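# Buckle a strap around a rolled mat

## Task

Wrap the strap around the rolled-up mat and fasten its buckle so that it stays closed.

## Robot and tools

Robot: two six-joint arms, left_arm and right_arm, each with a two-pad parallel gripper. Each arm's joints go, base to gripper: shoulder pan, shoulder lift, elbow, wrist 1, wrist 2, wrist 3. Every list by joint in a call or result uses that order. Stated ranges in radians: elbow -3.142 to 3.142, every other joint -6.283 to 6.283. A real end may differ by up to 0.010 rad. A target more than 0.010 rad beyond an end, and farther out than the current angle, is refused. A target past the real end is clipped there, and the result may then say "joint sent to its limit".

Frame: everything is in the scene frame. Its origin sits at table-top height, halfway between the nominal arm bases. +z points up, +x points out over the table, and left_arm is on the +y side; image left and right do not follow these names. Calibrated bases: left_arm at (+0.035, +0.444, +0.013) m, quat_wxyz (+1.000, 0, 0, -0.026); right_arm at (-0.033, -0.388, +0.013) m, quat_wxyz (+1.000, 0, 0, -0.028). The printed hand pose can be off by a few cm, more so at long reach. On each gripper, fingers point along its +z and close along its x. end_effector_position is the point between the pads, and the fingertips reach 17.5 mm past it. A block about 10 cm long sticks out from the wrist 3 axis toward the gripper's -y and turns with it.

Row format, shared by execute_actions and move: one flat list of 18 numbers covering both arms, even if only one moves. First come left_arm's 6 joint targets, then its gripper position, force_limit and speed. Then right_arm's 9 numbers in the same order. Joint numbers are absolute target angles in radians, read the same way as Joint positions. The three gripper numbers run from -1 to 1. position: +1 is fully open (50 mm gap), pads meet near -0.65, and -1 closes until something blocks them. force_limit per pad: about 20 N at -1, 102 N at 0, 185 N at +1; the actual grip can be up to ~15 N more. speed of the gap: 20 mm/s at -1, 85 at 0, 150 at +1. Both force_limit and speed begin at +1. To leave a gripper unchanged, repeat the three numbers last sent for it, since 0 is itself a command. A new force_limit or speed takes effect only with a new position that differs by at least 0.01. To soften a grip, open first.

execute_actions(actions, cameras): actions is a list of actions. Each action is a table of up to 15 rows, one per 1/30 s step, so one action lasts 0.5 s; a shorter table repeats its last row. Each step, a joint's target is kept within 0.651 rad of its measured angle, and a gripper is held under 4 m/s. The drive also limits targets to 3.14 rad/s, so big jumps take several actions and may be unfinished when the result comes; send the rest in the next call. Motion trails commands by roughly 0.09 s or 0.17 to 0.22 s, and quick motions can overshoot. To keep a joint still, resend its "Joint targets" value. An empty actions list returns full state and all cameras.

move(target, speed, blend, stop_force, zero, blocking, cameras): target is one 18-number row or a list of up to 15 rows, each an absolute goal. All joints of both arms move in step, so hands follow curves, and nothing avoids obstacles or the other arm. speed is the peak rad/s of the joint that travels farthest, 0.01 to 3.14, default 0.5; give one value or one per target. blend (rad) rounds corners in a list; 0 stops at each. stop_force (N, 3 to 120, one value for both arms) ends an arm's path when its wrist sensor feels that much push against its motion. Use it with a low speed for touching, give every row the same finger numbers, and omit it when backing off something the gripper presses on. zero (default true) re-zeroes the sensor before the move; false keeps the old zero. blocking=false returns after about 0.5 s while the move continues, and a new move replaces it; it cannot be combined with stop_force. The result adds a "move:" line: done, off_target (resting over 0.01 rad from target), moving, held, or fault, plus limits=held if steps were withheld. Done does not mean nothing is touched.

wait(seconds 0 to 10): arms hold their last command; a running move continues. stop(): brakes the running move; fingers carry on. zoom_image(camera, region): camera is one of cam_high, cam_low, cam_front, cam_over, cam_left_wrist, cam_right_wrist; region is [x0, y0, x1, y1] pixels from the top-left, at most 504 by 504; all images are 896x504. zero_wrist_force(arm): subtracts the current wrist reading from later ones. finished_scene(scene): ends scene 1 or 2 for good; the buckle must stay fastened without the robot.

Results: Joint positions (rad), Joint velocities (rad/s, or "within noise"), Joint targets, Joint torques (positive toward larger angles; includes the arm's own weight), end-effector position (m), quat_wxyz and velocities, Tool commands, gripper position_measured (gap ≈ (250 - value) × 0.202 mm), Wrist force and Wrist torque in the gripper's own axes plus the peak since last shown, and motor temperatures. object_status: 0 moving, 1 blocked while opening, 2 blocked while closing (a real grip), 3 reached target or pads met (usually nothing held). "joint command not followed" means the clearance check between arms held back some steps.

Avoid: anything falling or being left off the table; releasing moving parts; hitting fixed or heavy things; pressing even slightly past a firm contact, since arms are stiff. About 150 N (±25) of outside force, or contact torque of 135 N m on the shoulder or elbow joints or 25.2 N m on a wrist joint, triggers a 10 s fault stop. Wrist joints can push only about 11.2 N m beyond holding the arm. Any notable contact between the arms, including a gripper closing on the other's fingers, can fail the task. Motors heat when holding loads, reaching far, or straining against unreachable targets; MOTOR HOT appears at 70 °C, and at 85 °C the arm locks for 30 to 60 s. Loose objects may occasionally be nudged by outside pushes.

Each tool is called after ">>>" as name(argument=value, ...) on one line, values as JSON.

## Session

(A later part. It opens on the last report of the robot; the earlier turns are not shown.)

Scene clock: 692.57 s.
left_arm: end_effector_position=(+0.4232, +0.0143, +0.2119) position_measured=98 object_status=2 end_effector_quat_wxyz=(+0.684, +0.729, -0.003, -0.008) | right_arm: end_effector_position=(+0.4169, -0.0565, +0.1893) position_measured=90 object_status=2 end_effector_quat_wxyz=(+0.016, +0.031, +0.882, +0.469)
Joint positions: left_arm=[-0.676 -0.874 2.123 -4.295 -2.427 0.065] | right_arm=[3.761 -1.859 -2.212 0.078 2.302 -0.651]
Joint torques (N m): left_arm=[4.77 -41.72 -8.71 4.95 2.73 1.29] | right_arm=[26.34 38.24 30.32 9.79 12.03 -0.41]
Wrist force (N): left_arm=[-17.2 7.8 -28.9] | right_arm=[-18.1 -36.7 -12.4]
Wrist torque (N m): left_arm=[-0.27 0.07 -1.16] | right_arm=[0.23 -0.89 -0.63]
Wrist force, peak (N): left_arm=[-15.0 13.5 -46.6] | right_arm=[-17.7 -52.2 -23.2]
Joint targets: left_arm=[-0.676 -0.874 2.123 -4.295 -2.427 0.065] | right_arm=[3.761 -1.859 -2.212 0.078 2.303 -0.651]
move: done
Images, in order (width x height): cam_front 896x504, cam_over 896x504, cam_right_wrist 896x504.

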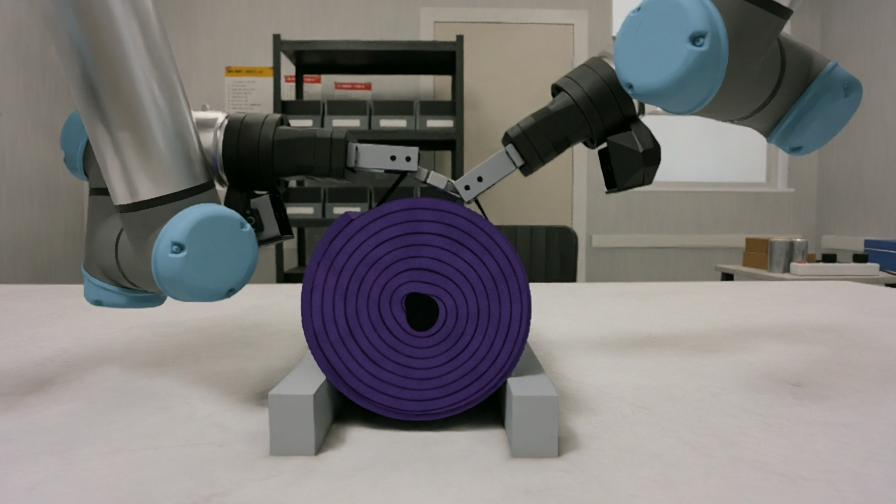

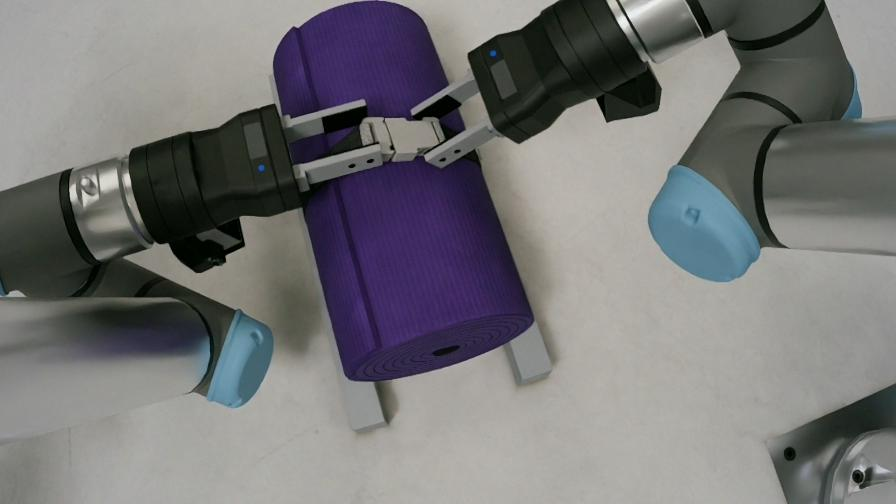

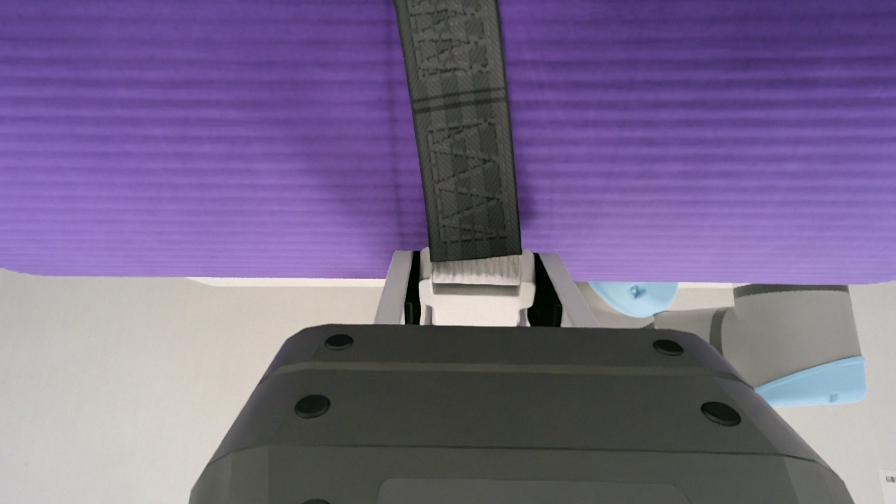

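>>> move(target=[-0.6870,-0.8660,2.1185,-4.2990,-2.4160,0.0630,-0.98,0.6,-1,3.7613,-1.8588,-2.2119,0.0783,2.3026,-0.6507,-1,0.4,-1], speed=0.03, stop_force=90, zero=false, cameras=["cam_high","cam_front","cam_over"])

>>> zoom_image(camera="cam_front", region=[340, 130, 500, 210])

>>> zoom_image(camera="cam_over", region=[340, 100, 460, 180])

Scene clock: 698.83 s.
left_arm: end_effector_position=(+0.4226, +0.0100, +0.2099) position_measured=98 object_status=2 end_effector_quat_wxyz=(+0.685, +0.729, -0.003, -0.008) | right_arm: end_effector_position=(+0.4183, -0.0573, +0.1879) position_measured=90 object_status=2 end_effector_quat_wxyz=(+0.018, +0.033, +0.884, +0.466)
Joint positions: left_arm=[-0.685 -0.867 2.119 -4.299 -2.417 0.063] | right_arm=[3.761 -1.859 -2.212 0.076 2.295 -0.651]
Joint torques (N m): left_arm=[-20.94 -32.82 -6.09 8.78 -3.5 2.57] | right_arm=[38.6 50.5 56.5 14.94 11.99 -0.31]
Wrist force (N): left_arm=[3.7 19.8 -69.9] | right_arm=[-0.8 -68.2 -39.1]
Wrist torque (N m): left_arm=[0.09 0.68 -0.38] | right_arm=[0.68 -0.14 -0.68]
Wrist force, peak (N): left_arm=[5.5 24.8 -83.4] | right_arm=[-1.3 -81.8 -46.4]
Joint targets: left_arm=[-0.685 -0.867 2.119 -4.299 -2.417 0.063] | right_arm=[3.761 -1.859 -2.212 0.078 2.303 -0.651]
move: contact (left_arm)
Images, in order (width x height): cam_high 896x504, cam_front 896x504, cam_over 896x504.

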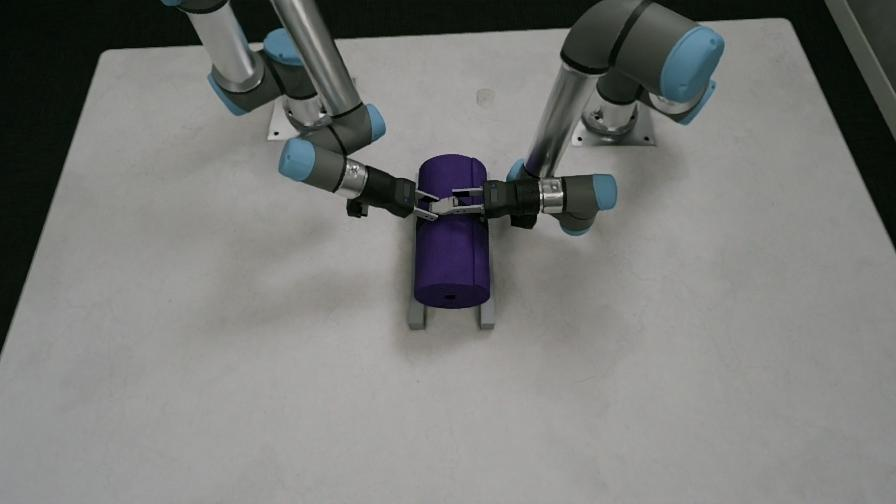

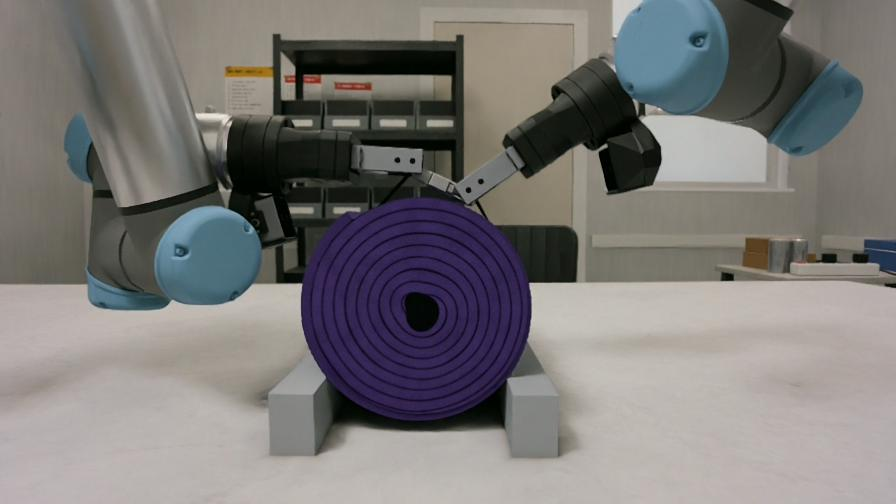

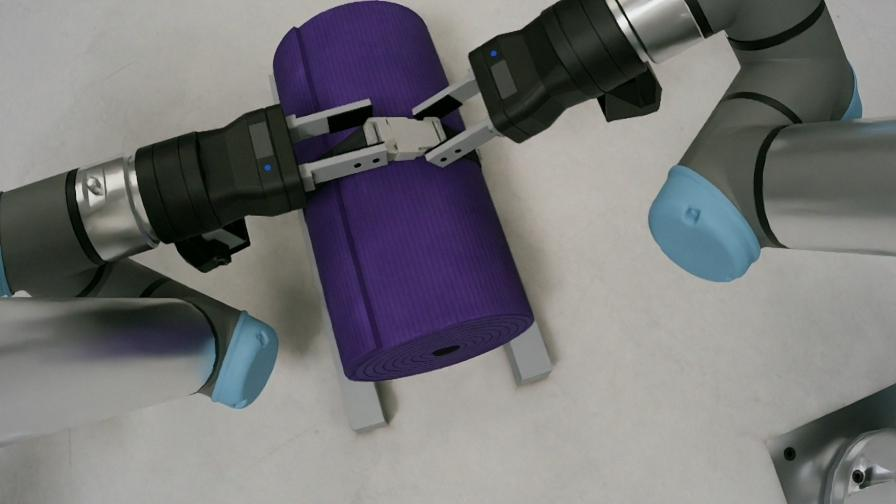

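Scaled by 3.150.

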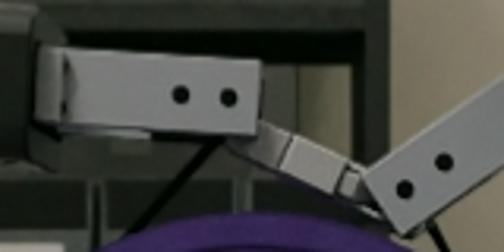

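Scaled by 4.200.

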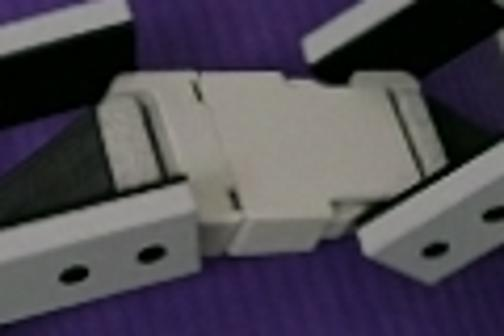

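>>> move(target=[-0.6770,-0.8735,2.1230,-4.2947,-2.4265,0.0651,-0.98,0.6,-1,3.7613,-1.8588,-2.2119,0.0783,2.3026,-0.6507,-1,0.4,-1], speed=0.03, stop_force=60, cameras=["cam_right_wrist","cam_left_wrist","cam_over"])

>>> zoom_image(camera="cam_over", region=[340, 100, 460, 180])

Scene clock: 703.07 s.
left_arm: end_effector_position=(+0.4227, +0.0129, +0.2113) position_measured=98 object_status=2 end_effector_quat_wxyz=(+0.684, +0.729, -0.003, -0.008) | right_arm: end_effector_position=(+0.4170, -0.0565, +0.1893) position_measured=90 object_status=2 end_effector_quat_wxyz=(+0.017, +0.031, +0.883, +0.469)
Joint positions: left_arm=[-0.679 -0.872 2.122 -4.295 -2.425 0.065] | right_arm=[3.761 -1.859 -2.212 0.078 2.302 -0.651]
Joint torques (N m): left_arm=[-7.63 -27.96 -21.18 -0.99 7.41 -2.16] | right_arm=[8.84 29.15 11 5.85 12 -0.16]
Wrist force (N): left_arm=[-20.5 2.4 -14.9] | right_arm=[-22.3 -27.5 -2.4]
Wrist torque (N m): left_arm=[-0.47 0.05 -0.93] | right_arm=[0.04 -0.82 -0.21]
Wrist force, peak (N): left_arm=[3.4 19.9 -70.4] | right_arm=[-1.8 -69.9 -38.5]
Joint targets: left_arm=[-0.679 -0.872 2.122 -4.295 -2.425 0.065] | right_arm=[3.761 -1.859 -2.212 0.078 2.303 -0.651]
move: contact (left_arm)
Images, in order (width x height): cam_over 896x504, cam_left_wrist 896x504, cam_right_wrist 896x504.

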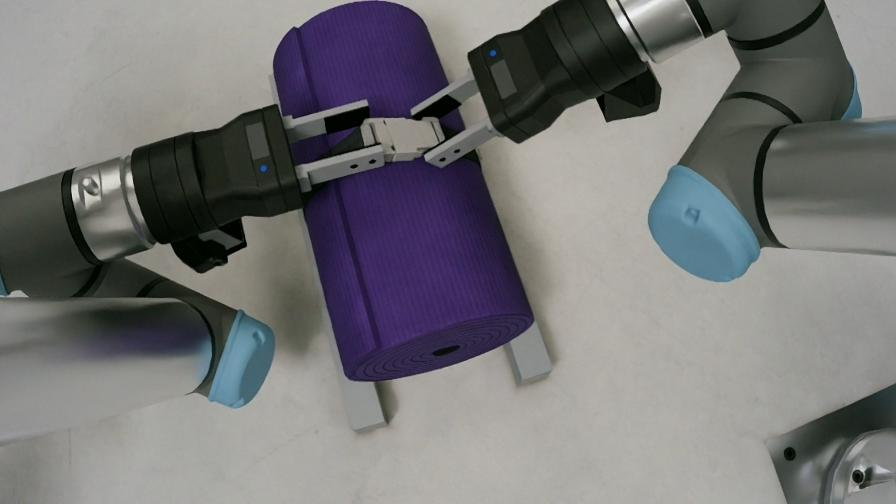

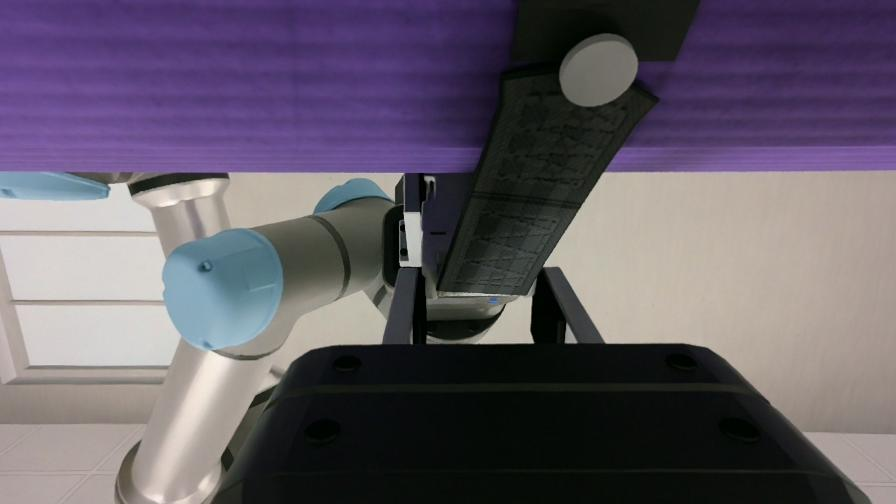

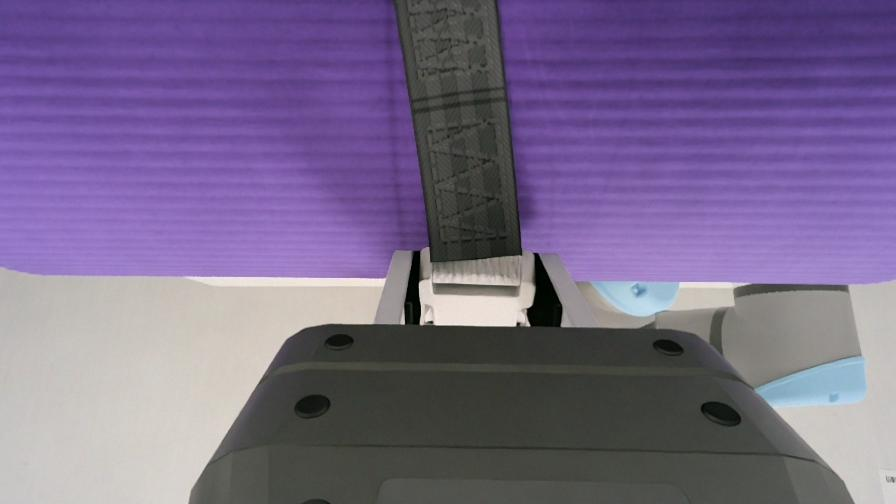

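Scaled by 4.200.

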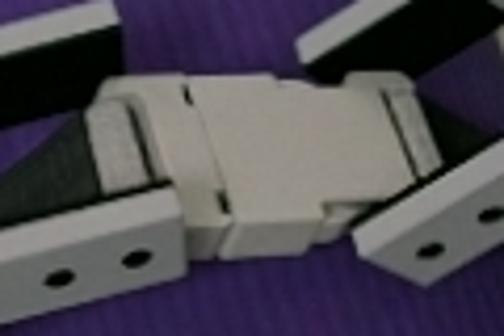

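>>> move(target=[-0.6640,-0.8830,2.1290,-4.2897,-2.4395,0.0673,-0.98,0.6,-1,3.7613,-1.8588,-2.2119,0.0783,2.3026,-0.6507,-1,0.4,-1], speed=0.03, stop_force=25, cameras=["cam_over"])

>>> zoom_image(camera="cam_over", region=[340, 100, 460, 180])

Scene clock: 708.40 s.
left_arm: end_effector_position=(+0.4228, +0.0137, +0.2117) position_measured=98 object_status=2 end_effector_quat_wxyz=(+0.684, +0.729, -0.003, -0.008) | right_arm: end_effector_position=(+0.4168, -0.0564, +0.1893) position_measured=90 object_status=2 end_effector_quat_wxyz=(+0.016, +0.031, +0.882, +0.469)
Joint positions: left_arm=[-0.677 -0.873 2.123 -4.295 -2.427 0.065] | right_arm=[3.761 -1.859 -2.212 0.078 2.303 -0.651]
Joint torques (N m): left_arm=[4.94 -35.94 -21.75 -2.97 6.49 -2.22] | right_arm=[7.65 27.73 10.74 3.39 5.11 -0.03]
Wrist force (N): left_arm=[-22.8 -5.8 2.5] | right_arm=[-23.2 -10.1 7.3]
Wrist torque (N m): left_arm=[-0.61 -0.13 -0.98] | right_arm=[-0.09 -0.78 -0.29]
Wrist force, peak (N): left_arm=[-25.1 -9.7 17.5] | right_arm=[-22.3 -27.8 -2.3]
Joint targets: left_arm=[-0.677 -0.873 2.123 -4.295 -2.427 0.065] | right_arm=[3.761 -1.859 -2.212 0.078 2.303 -0.651]
move: contact (left_arm); left_arm: the shoulder pan is farthest, 0.013 rad from its target
Images, in order (width x height): cam_over 896x504.

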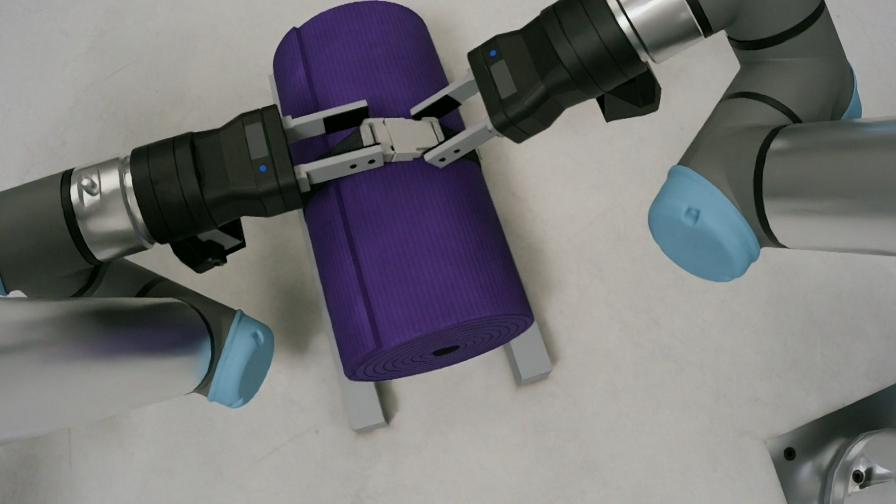

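Scaled by 4.200.

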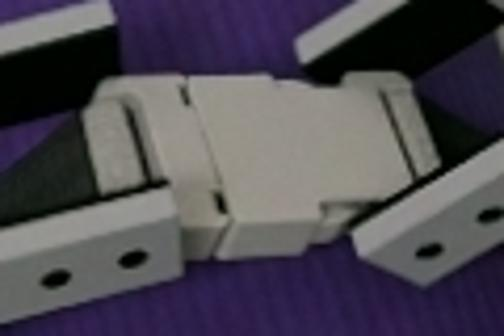

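>>> move(target=[-0.6930,-0.8620,2.1158,-4.3010,-2.4100,0.0622,-0.98,0.6,-1,3.7613,-1.8588,-2.2119,0.0783,2.3026,-0.6507,-1,0.4,-1], speed=0.03, stop_force=112, cameras=["cam_over","cam_right_wrist"])

>>> zoom_image(camera="cam_over", region=[340, 100, 460, 180])

>>> zoom_image(camera="cam_right_wrist", region=[380, 230, 580, 340])

Scene clock: 716.87 s.
left_arm: end_effector_position=(+0.4218, +0.0063, +0.2081) position_measured=98 object_status=2 end_effector_quat_wxyz=(+0.684, +0.729, -0.003, -0.008) | right_arm: end_effector_position=(+0.4174, -0.0584, +0.1839) position_measured=90 object_status=2 end_effector_quat_wxyz=(+0.012, +0.037, +0.886, +0.461)
Joint positions: left_arm=[-0.693 -0.862 2.116 -4.301 -2.41 0.062] | right_arm=[3.761 -1.859 -2.212 0.058 2.292 -0.651]
Joint torques (N m): left_arm=[-27.57 -28.74 -8.4 8.21 -2.82 0.97] | right_arm=[44.02 60 61.39 15.08 11.9 0.16]
Wrist force (N): left_arm=[3.6 25.3 -84.7] | right_arm=[-3.2 -80.3 -46.5]
Wrist torque (N m): left_arm=[0.32 0.36 -0.39] | right_arm=[0.78 0.07 -0.85]
Wrist force, peak (N): left_arm=[6.8 26.4 -89.6] | right_arm=[0.5 -83.5 -51.6]
Joint targets: left_arm=[-0.693 -0.862 2.116 -4.301 -2.410 0.062] | right_arm=[3.761 -1.859 -2.212 0.078 2.303 -0.651]
move: off_target (right_arm); right_arm: the wrist 1 is farthest, 0.020 rad from its target
Images, in order (width x height): cam_over 896x504, cam_right_wrist 896x504.

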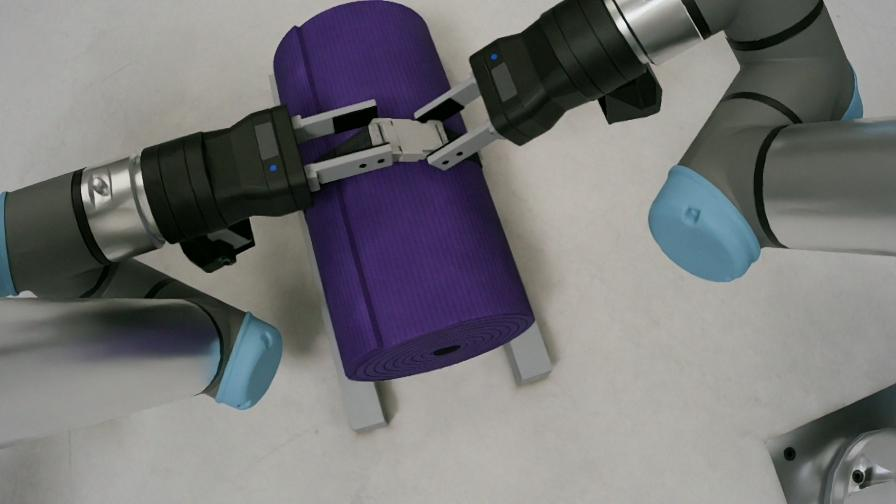

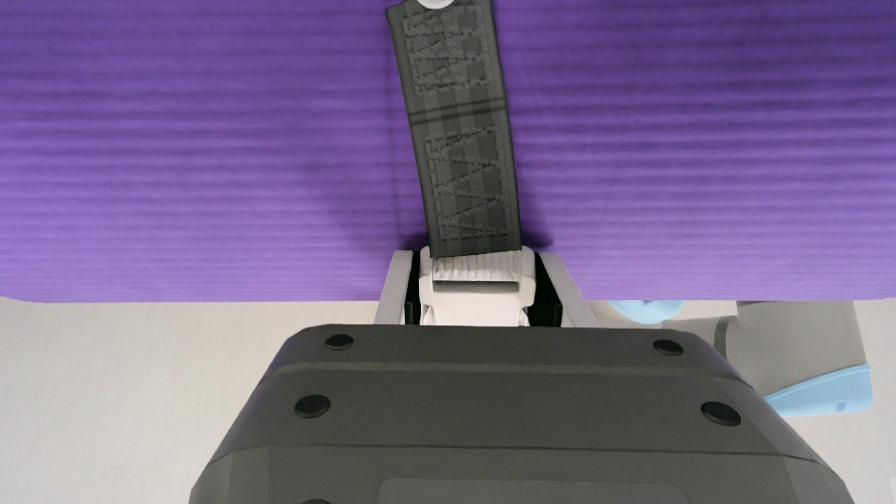

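Scaled by 4.200.

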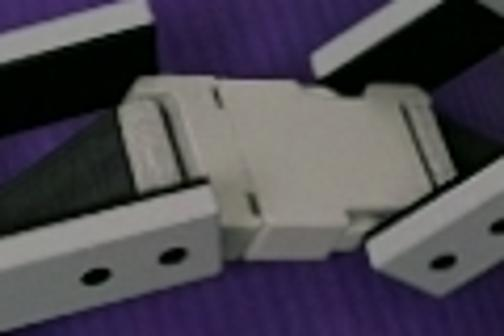

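Scaled by 2.520.

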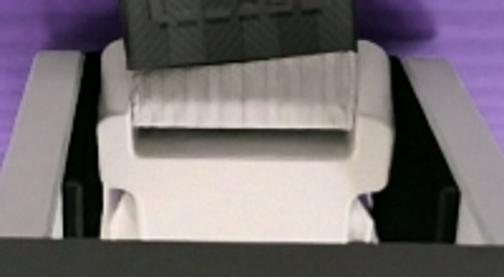

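>>> move(target=[-0.6775,-0.8730,2.1228,-4.2950,-2.4263,0.0651,-0.98,0.6,-1,3.7613,-1.8588,-2.2119,0.0783,2.3026,-0.6507,-1,0.4,-1], speed=0.04)

>>> move(target=[-0.6775,-0.8730,2.1228,-4.2950,-2.4263,0.0651,-0.98,0.6,-1,3.7613,-1.8588,-2.2119,0.0783,2.3026,-0.6507,0.5,0.4,-1], speed=0.04, cameras=["cam_over","cam_front","cam_right_wrist"])

>>> zoom_image(camera="cam_over", region=[340, 100, 460, 180])

Scene clock: 722.00 s.
left_arm: end_effector_position=(+0.4227, +0.0136, +0.2115) position_measured=98 object_status=2 end_effector_quat_wxyz=(+0.684, +0.729, -0.003, -0.009) | right_arm: end_effector_position=(+0.4169, -0.0562, +0.1896) position_measured=90 object_status=2 end_effector_quat_wxyz=(+0.017, +0.031, +0.882, +0.469)
Joint positions: left_arm=[-0.678 -0.873 2.123 -4.295 -2.427 0.065] | right_arm=[3.762 -1.859 -2.212 0.079 2.303 -0.651]
Joint torques (N m): left_arm=[14.34 -41.36 -13.15 -3.32 7.52 2.19] | right_arm=[-2.11 40.78 4.86 2.43 6.95 0.16]
Wrist force (N): left_arm=[-20.2 -5.3 15.0] | right_arm=[-19.9 -1.1 17.4]
Wrist torque (N m): left_arm=[-0.77 -0.10 -0.82] | right_arm=[0.25 -0.54 -0.30]
Wrist force, peak (N): left_arm=[3.0 26.1 -84.9] | right_arm=[-3.6 -80.8 -46.1]
Joint targets: left_arm=[-0.677 -0.873 2.123 -4.295 -2.426 0.065] | right_arm=[3.761 -1.859 -2.212 0.078 2.303 -0.651]
move: done

Scene clock: 722.50 s.
left_arm: end_effector_position=(+0.4229, +0.0136, +0.2116) position_measured=98 object_status=2 end_effector_quat_wxyz=(+0.684, +0.729, -0.003, -0.008) | right_arm: end_effector_position=(+0.4168, -0.0564, +0.1894) position_measured=78 object_status=3 end_effector_quat_wxyz=(+0.016, +0.031, +0.882, +0.469)
Joint positions: left_arm=[-0.677 -0.873 2.123 -4.295 -2.426 0.065] | right_arm=[3.761 -1.859 -2.212 0.078 2.303 -0.651]
Joint torques (N m): left_arm=[10.94 -40.41 -19.34 -5.22 0.01 0.65] | right_arm=[-4.78 26.76 5.22 4.15 0.93 0.28]
Wrist force (N): left_arm=[-7.2 -10.8 2.9] | right_arm=[-8.2 -5.1 3.4]
Wrist torque (N m): left_arm=[-0.65 -0.08 -0.60] | right_arm=[-0.22 0.11 -0.72]
Wrist force, peak (N): left_arm=[-20.5 -5.6 14.1] | right_arm=[-19.8 -0.8 15.7]
Joint targets: left_arm=[-0.677 -0.873 2.123 -4.295 -2.426 0.065] | right_arm=[3.761 -1.859 -2.212 0.078 2.303 -0.651]
move: done
Images, in order (width x height): cam_front 896x504, cam_over 896x504, cam_right_wrist 896x504.

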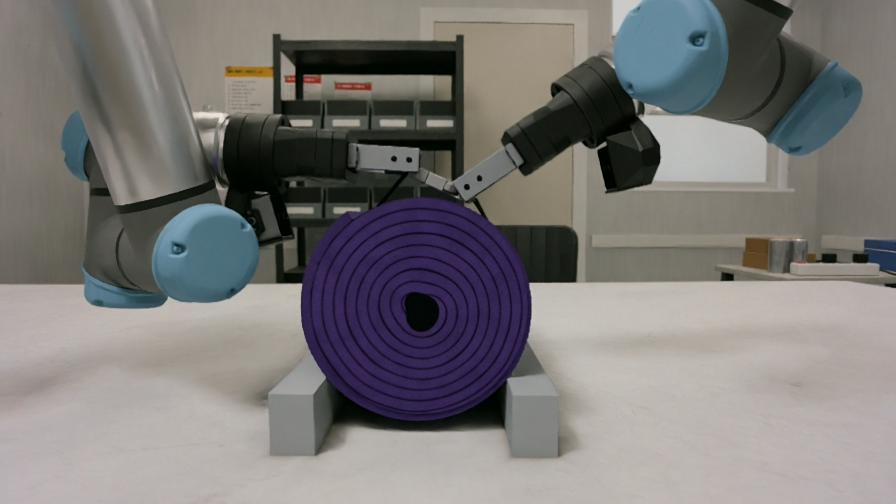

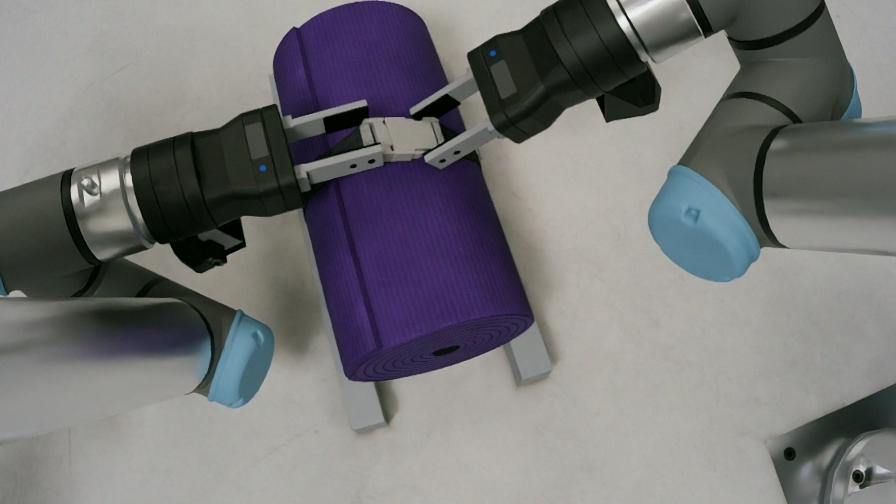

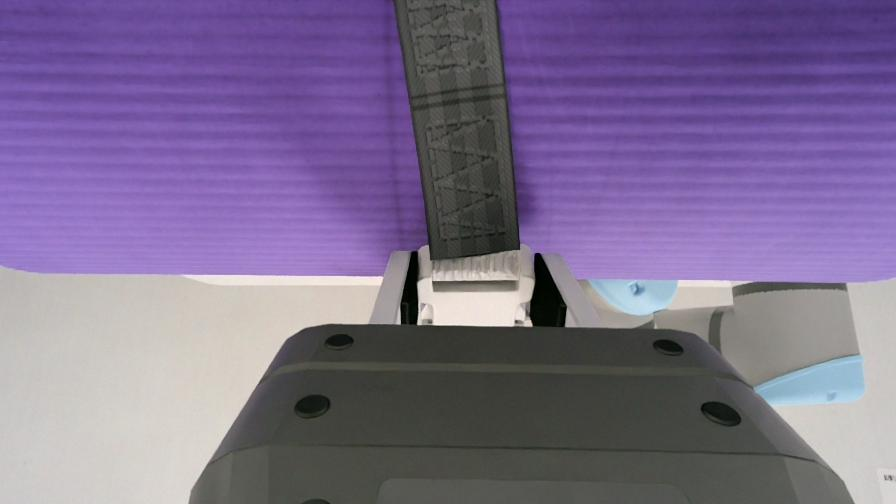

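Scaled by 4.200.

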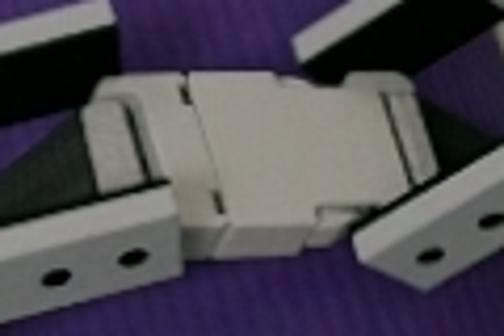

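>>> move(target=[[-0.6775,-0.8730,2.1228,-4.2950,-2.4263,0.0651,-0.98,0.6,-1,3.7613,-1.8588,-2.2119,0.0783,2.3026,-0.6507,0.95,0.4,-0.8],[-0.6775,-0.8730,2.1228,-4.2950,-2.4263,0.0651,-0.98,0.6,-1,3.6970,-1.7747,-2.2255,-0.0381,2.3438,-0.7180,0.95,0.4,-0.8],[-0.6775,-0.8730,2.1228,-4.2950,-2.4263,0.0651,-0.98,0.6,-1,3.6985,-1.6326,-2.1521,-0.3076,2.3072,-0.7795,0.95,0.4,-0.8]], speed=0.15)

>>> move(target=[[-0.6775,-0.8730,2.1228,-4.2950,-2.4263,0.0651,-0.2,0.6,-1,3.6985,-1.6326,-2.1521,-0.3076,2.3072,-0.7795,0.95,0.4,-0.8],[-0.6775,-0.8730,2.1228,-4.2950,-2.4263,0.0651,0.5,0.6,-1,3.6985,-1.6326,-2.1521,-0.3076,2.3072,-0.7795,0.95,0.4,-0.8]], speed=0.15, cameras=["cam_over","cam_right_wrist","cam_front"])

>>> zoom_image(camera="cam_over", region=[340, 100, 460, 180])

Scene clock: 739.80 s.
left_arm: end_effector_position=(+0.4229, +0.0136, +0.2116) position_measured=98 object_status=2 end_effector_quat_wxyz=(+0.684, +0.729, -0.003, -0.008) | right_arm: end_effector_position=(+0.4147, -0.0964, +0.2661) position_measured=10 object_status=3 end_effector_quat_wxyz=(+0.021, +0.020, +0.895, +0.445)
Joint positions: left_arm=[-0.677 -0.873 2.123 -4.295 -2.426 0.065] | right_arm=[3.699 -1.632 -2.152 -0.308 2.307 -0.78]
Joint torques (N m): left_arm=[-3.38 -38.52 -14.27 -5.24 -0.18 -2.32] | right_arm=[6.39 12.49 11.69 4.9 1.87 1.05]
Wrist force (N): left_arm=[1.1 -14.5 2.8] | right_arm=[-3.1 -4.4 -0.1]
Wrist torque (N m): left_arm=[-0.53 0.36 -0.41] | right_arm=[-0.77 0.70 -0.62]
Wrist force, peak (N): left_arm=[1.6 -15.2 2.5] | right_arm=[-8.2 -5.3 3.6]
Joint targets: left_arm=[-0.677 -0.873 2.123 -4.295 -2.426 0.065] | right_arm=[3.699 -1.633 -2.152 -0.308 2.307 -0.779]
move: done

Scene clock: 740.80 s.
left_arm: end_effector_position=(+0.4229, +0.0136, +0.2116) position_measured=78 object_status=3 end_effector_quat_wxyz=(+0.684, +0.729, -0.003, -0.008) | right_arm: end_effector_position=(+0.4146, -0.0964, +0.2659) position_measured=10 object_status=3 end_effector_quat_wxyz=(+0.021, +0.020, +0.895, +0.445)
Joint positions: left_arm=[-0.677 -0.873 2.123 -4.295 -2.426 0.065] | right_arm=[3.699 -1.633 -2.152 -0.308 2.307 -0.779]
Joint torques (N m): left_arm=[-3.92 -40.08 -13.97 -2.54 -0.17 -2.3] | right_arm=[4.35 12.32 10.5 2.29 3.98 1.08]
Wrist force (N): left_arm=[-1.2 -4.4 2.8] | right_arm=[-3.0 -4.2 -0.2]
Wrist torque (N m): left_arm=[-0.58 0.33 -0.46] | right_arm=[-0.73 0.69 -0.62]
Wrist force, peak (N): left_arm=[1.5 -15.1 2.7] | right_arm=[-3.1 -4.5 0.0]
Joint targets: left_arm=[-0.677 -0.873 2.123 -4.295 -2.426 0.065] | right_arm=[3.699 -1.633 -2.152 -0.308 2.307 -0.779]
move: done
Images, in order (width x height): cam_front 896x504, cam_over 896x504, cam_right_wrist 896x504.

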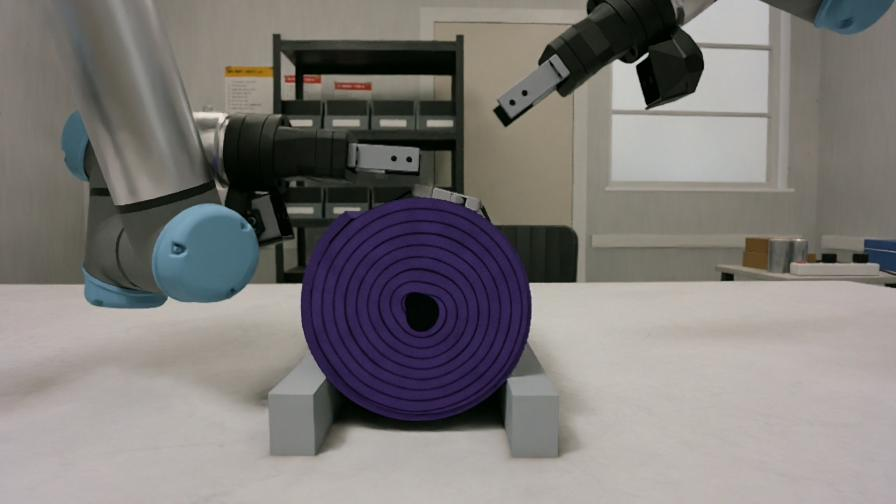

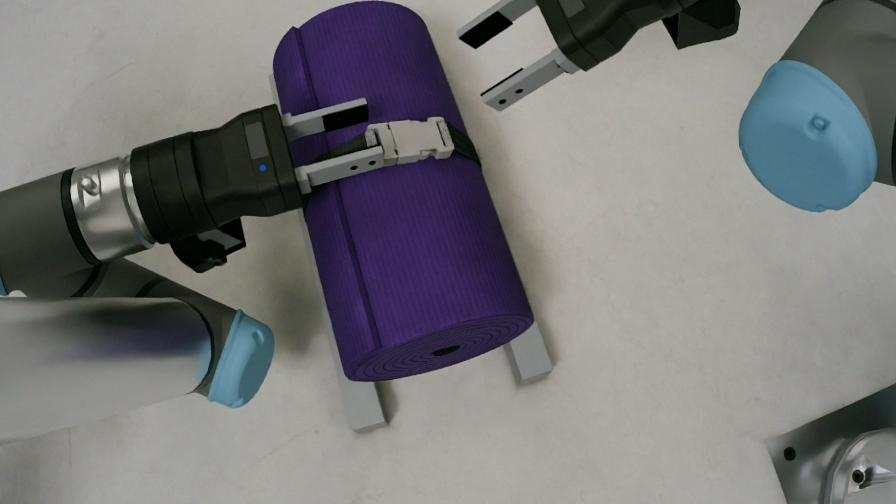

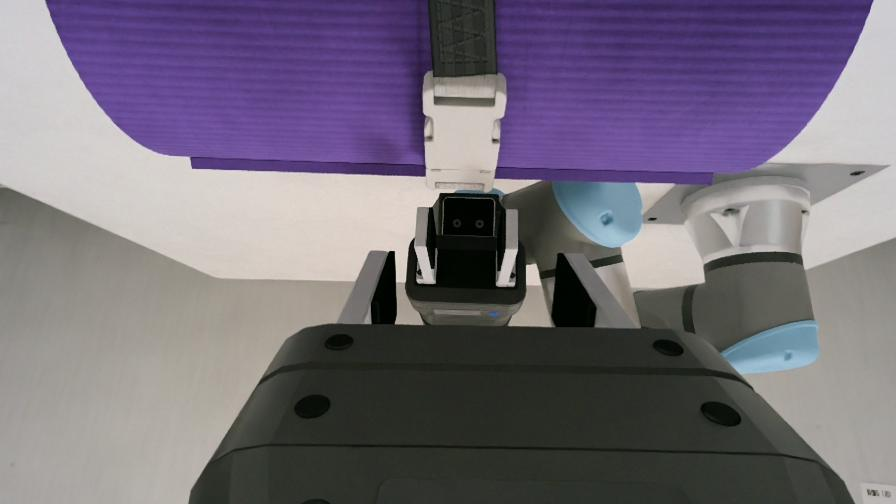

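Scaled by 4.200.

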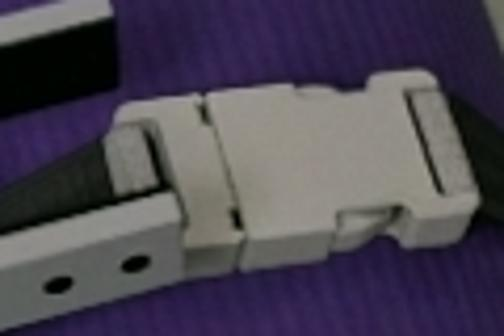

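>>> move(target=[[-0.6775,-0.8730,2.1228,-4.2950,-2.4263,0.0651,0.95,0.6,-0.8,3.6985,-1.6326,-2.1521,-0.3076,2.3072,-0.7795,0.95,0.4,-0.8],[-0.6775,-0.9941,2.1309,-4.1821,-2.4263,0.0651,0.95,0.6,-0.8,3.6985,-1.6326,-2.1521,-0.3076,2.3072,-0.7795,0.95,0.4,-0.8],[-0.5575,-1.1441,2.1309,-4.0321,-2.4263,0.0651,0.95,0.6,-0.8,3.6985,-1.6326,-2.1521,-0.3076,2.3072,-0.7795,0.95,0.4,-0.8]], speed=0.15, cameras=["cam_over","cam_right_wrist","cam_front"])

>>> zoom_image(camera="cam_right_wrist", region=[390, 50, 550, 210])

Scene clock: 749.57 s.
left_arm: end_effector_position=(+0.4677, +0.0658, +0.3178) position_measured=10 object_status=3 end_effector_quat_wxyz=(+0.684, +0.728, +0.041, +0.033) | right_arm: end_effector_position=(+0.4146, -0.0964, +0.2659) position_measured=10 object_status=3 end_effector_quat_wxyz=(+0.021, +0.020, +0.895, +0.445)
Joint positions: left_arm=[-0.557 -1.144 2.131 -4.032 -2.426 0.065] | right_arm=[3.699 -1.633 -2.152 -0.308 2.307 -0.779]
Joint torques (N m): left_arm=[-9.44 -29.02 -19.18 -4.54 -0.14 -2.28] | right_arm=[-6.13 12.09 11.07 2.32 3.87 0.9]
Wrist force (N): left_arm=[-1.3 -4.4 2.9] | right_arm=[-3.0 -4.4 -0.2]
Wrist torque (N m): left_arm=[-0.56 0.35 -0.45] | right_arm=[-0.76 0.68 -0.62]
Wrist force, peak (N): left_arm=[-1.6 -5.7 3.9] | right_arm=[-3.2 -4.6 0.0]
Joint targets: left_arm=[-0.557 -1.144 2.131 -4.032 -2.426 0.065] | right_arm=[3.699 -1.633 -2.152 -0.308 2.307 -0.779]
move: done
Images, in order (width x height): cam_front 896x504, cam_over 896x504, cam_right_wrist 896x504.

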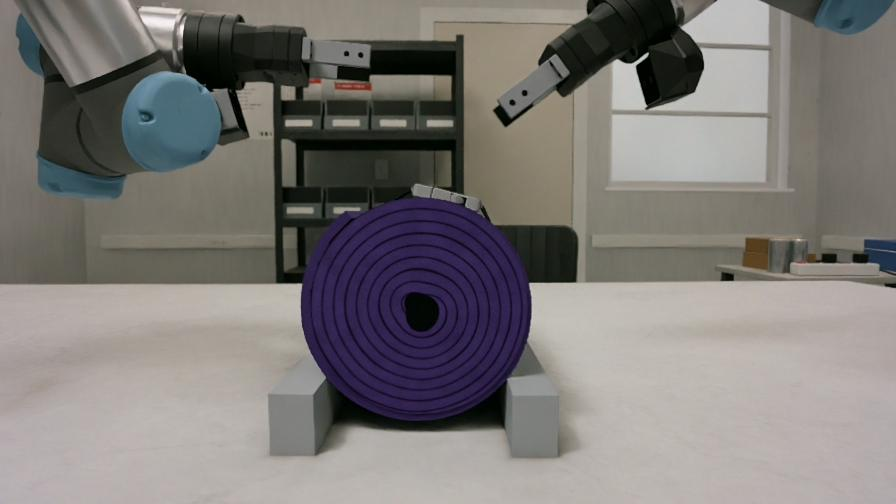

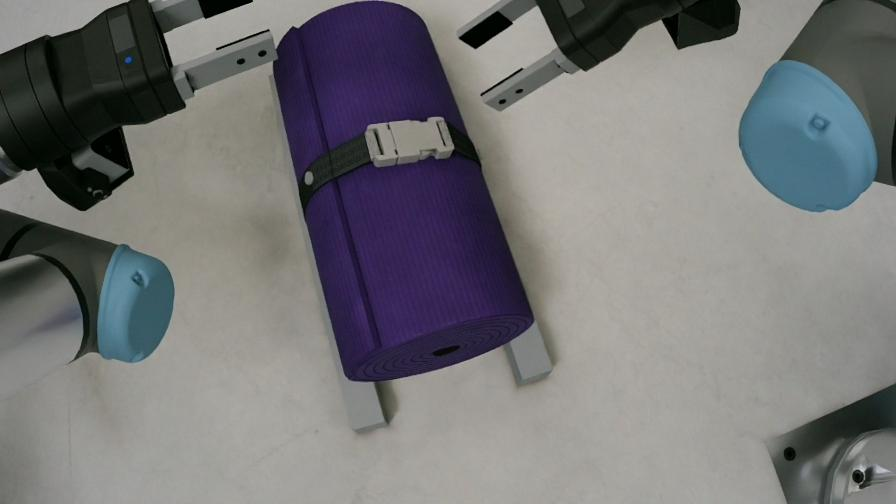

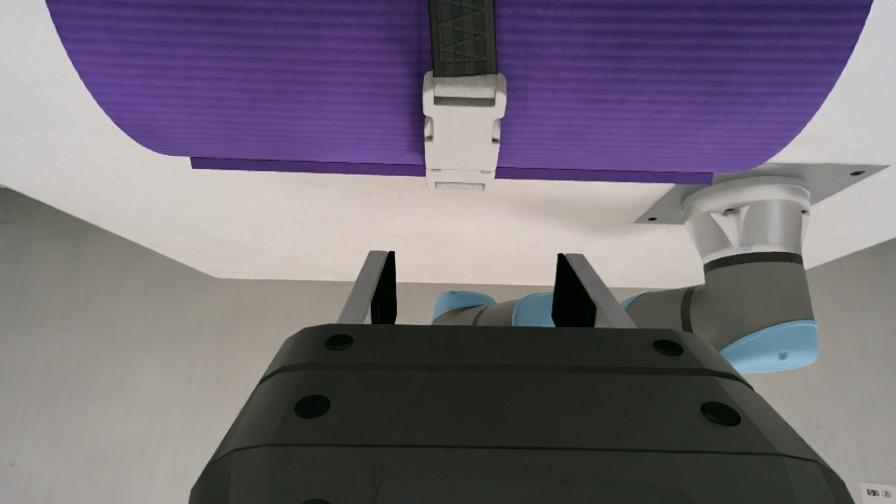

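Scaled by 3.150.

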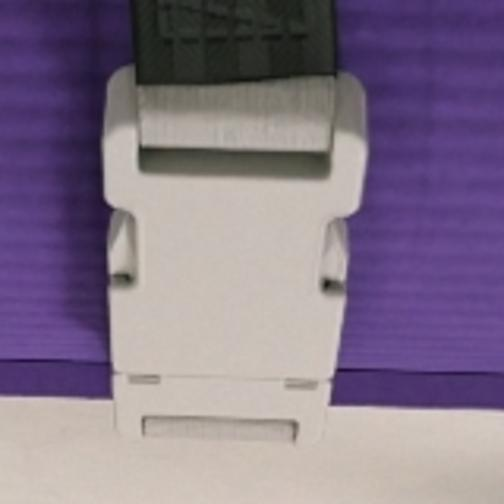

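Latched.

>>> finished_scene(scene=2)

The scene is finished: the task was done.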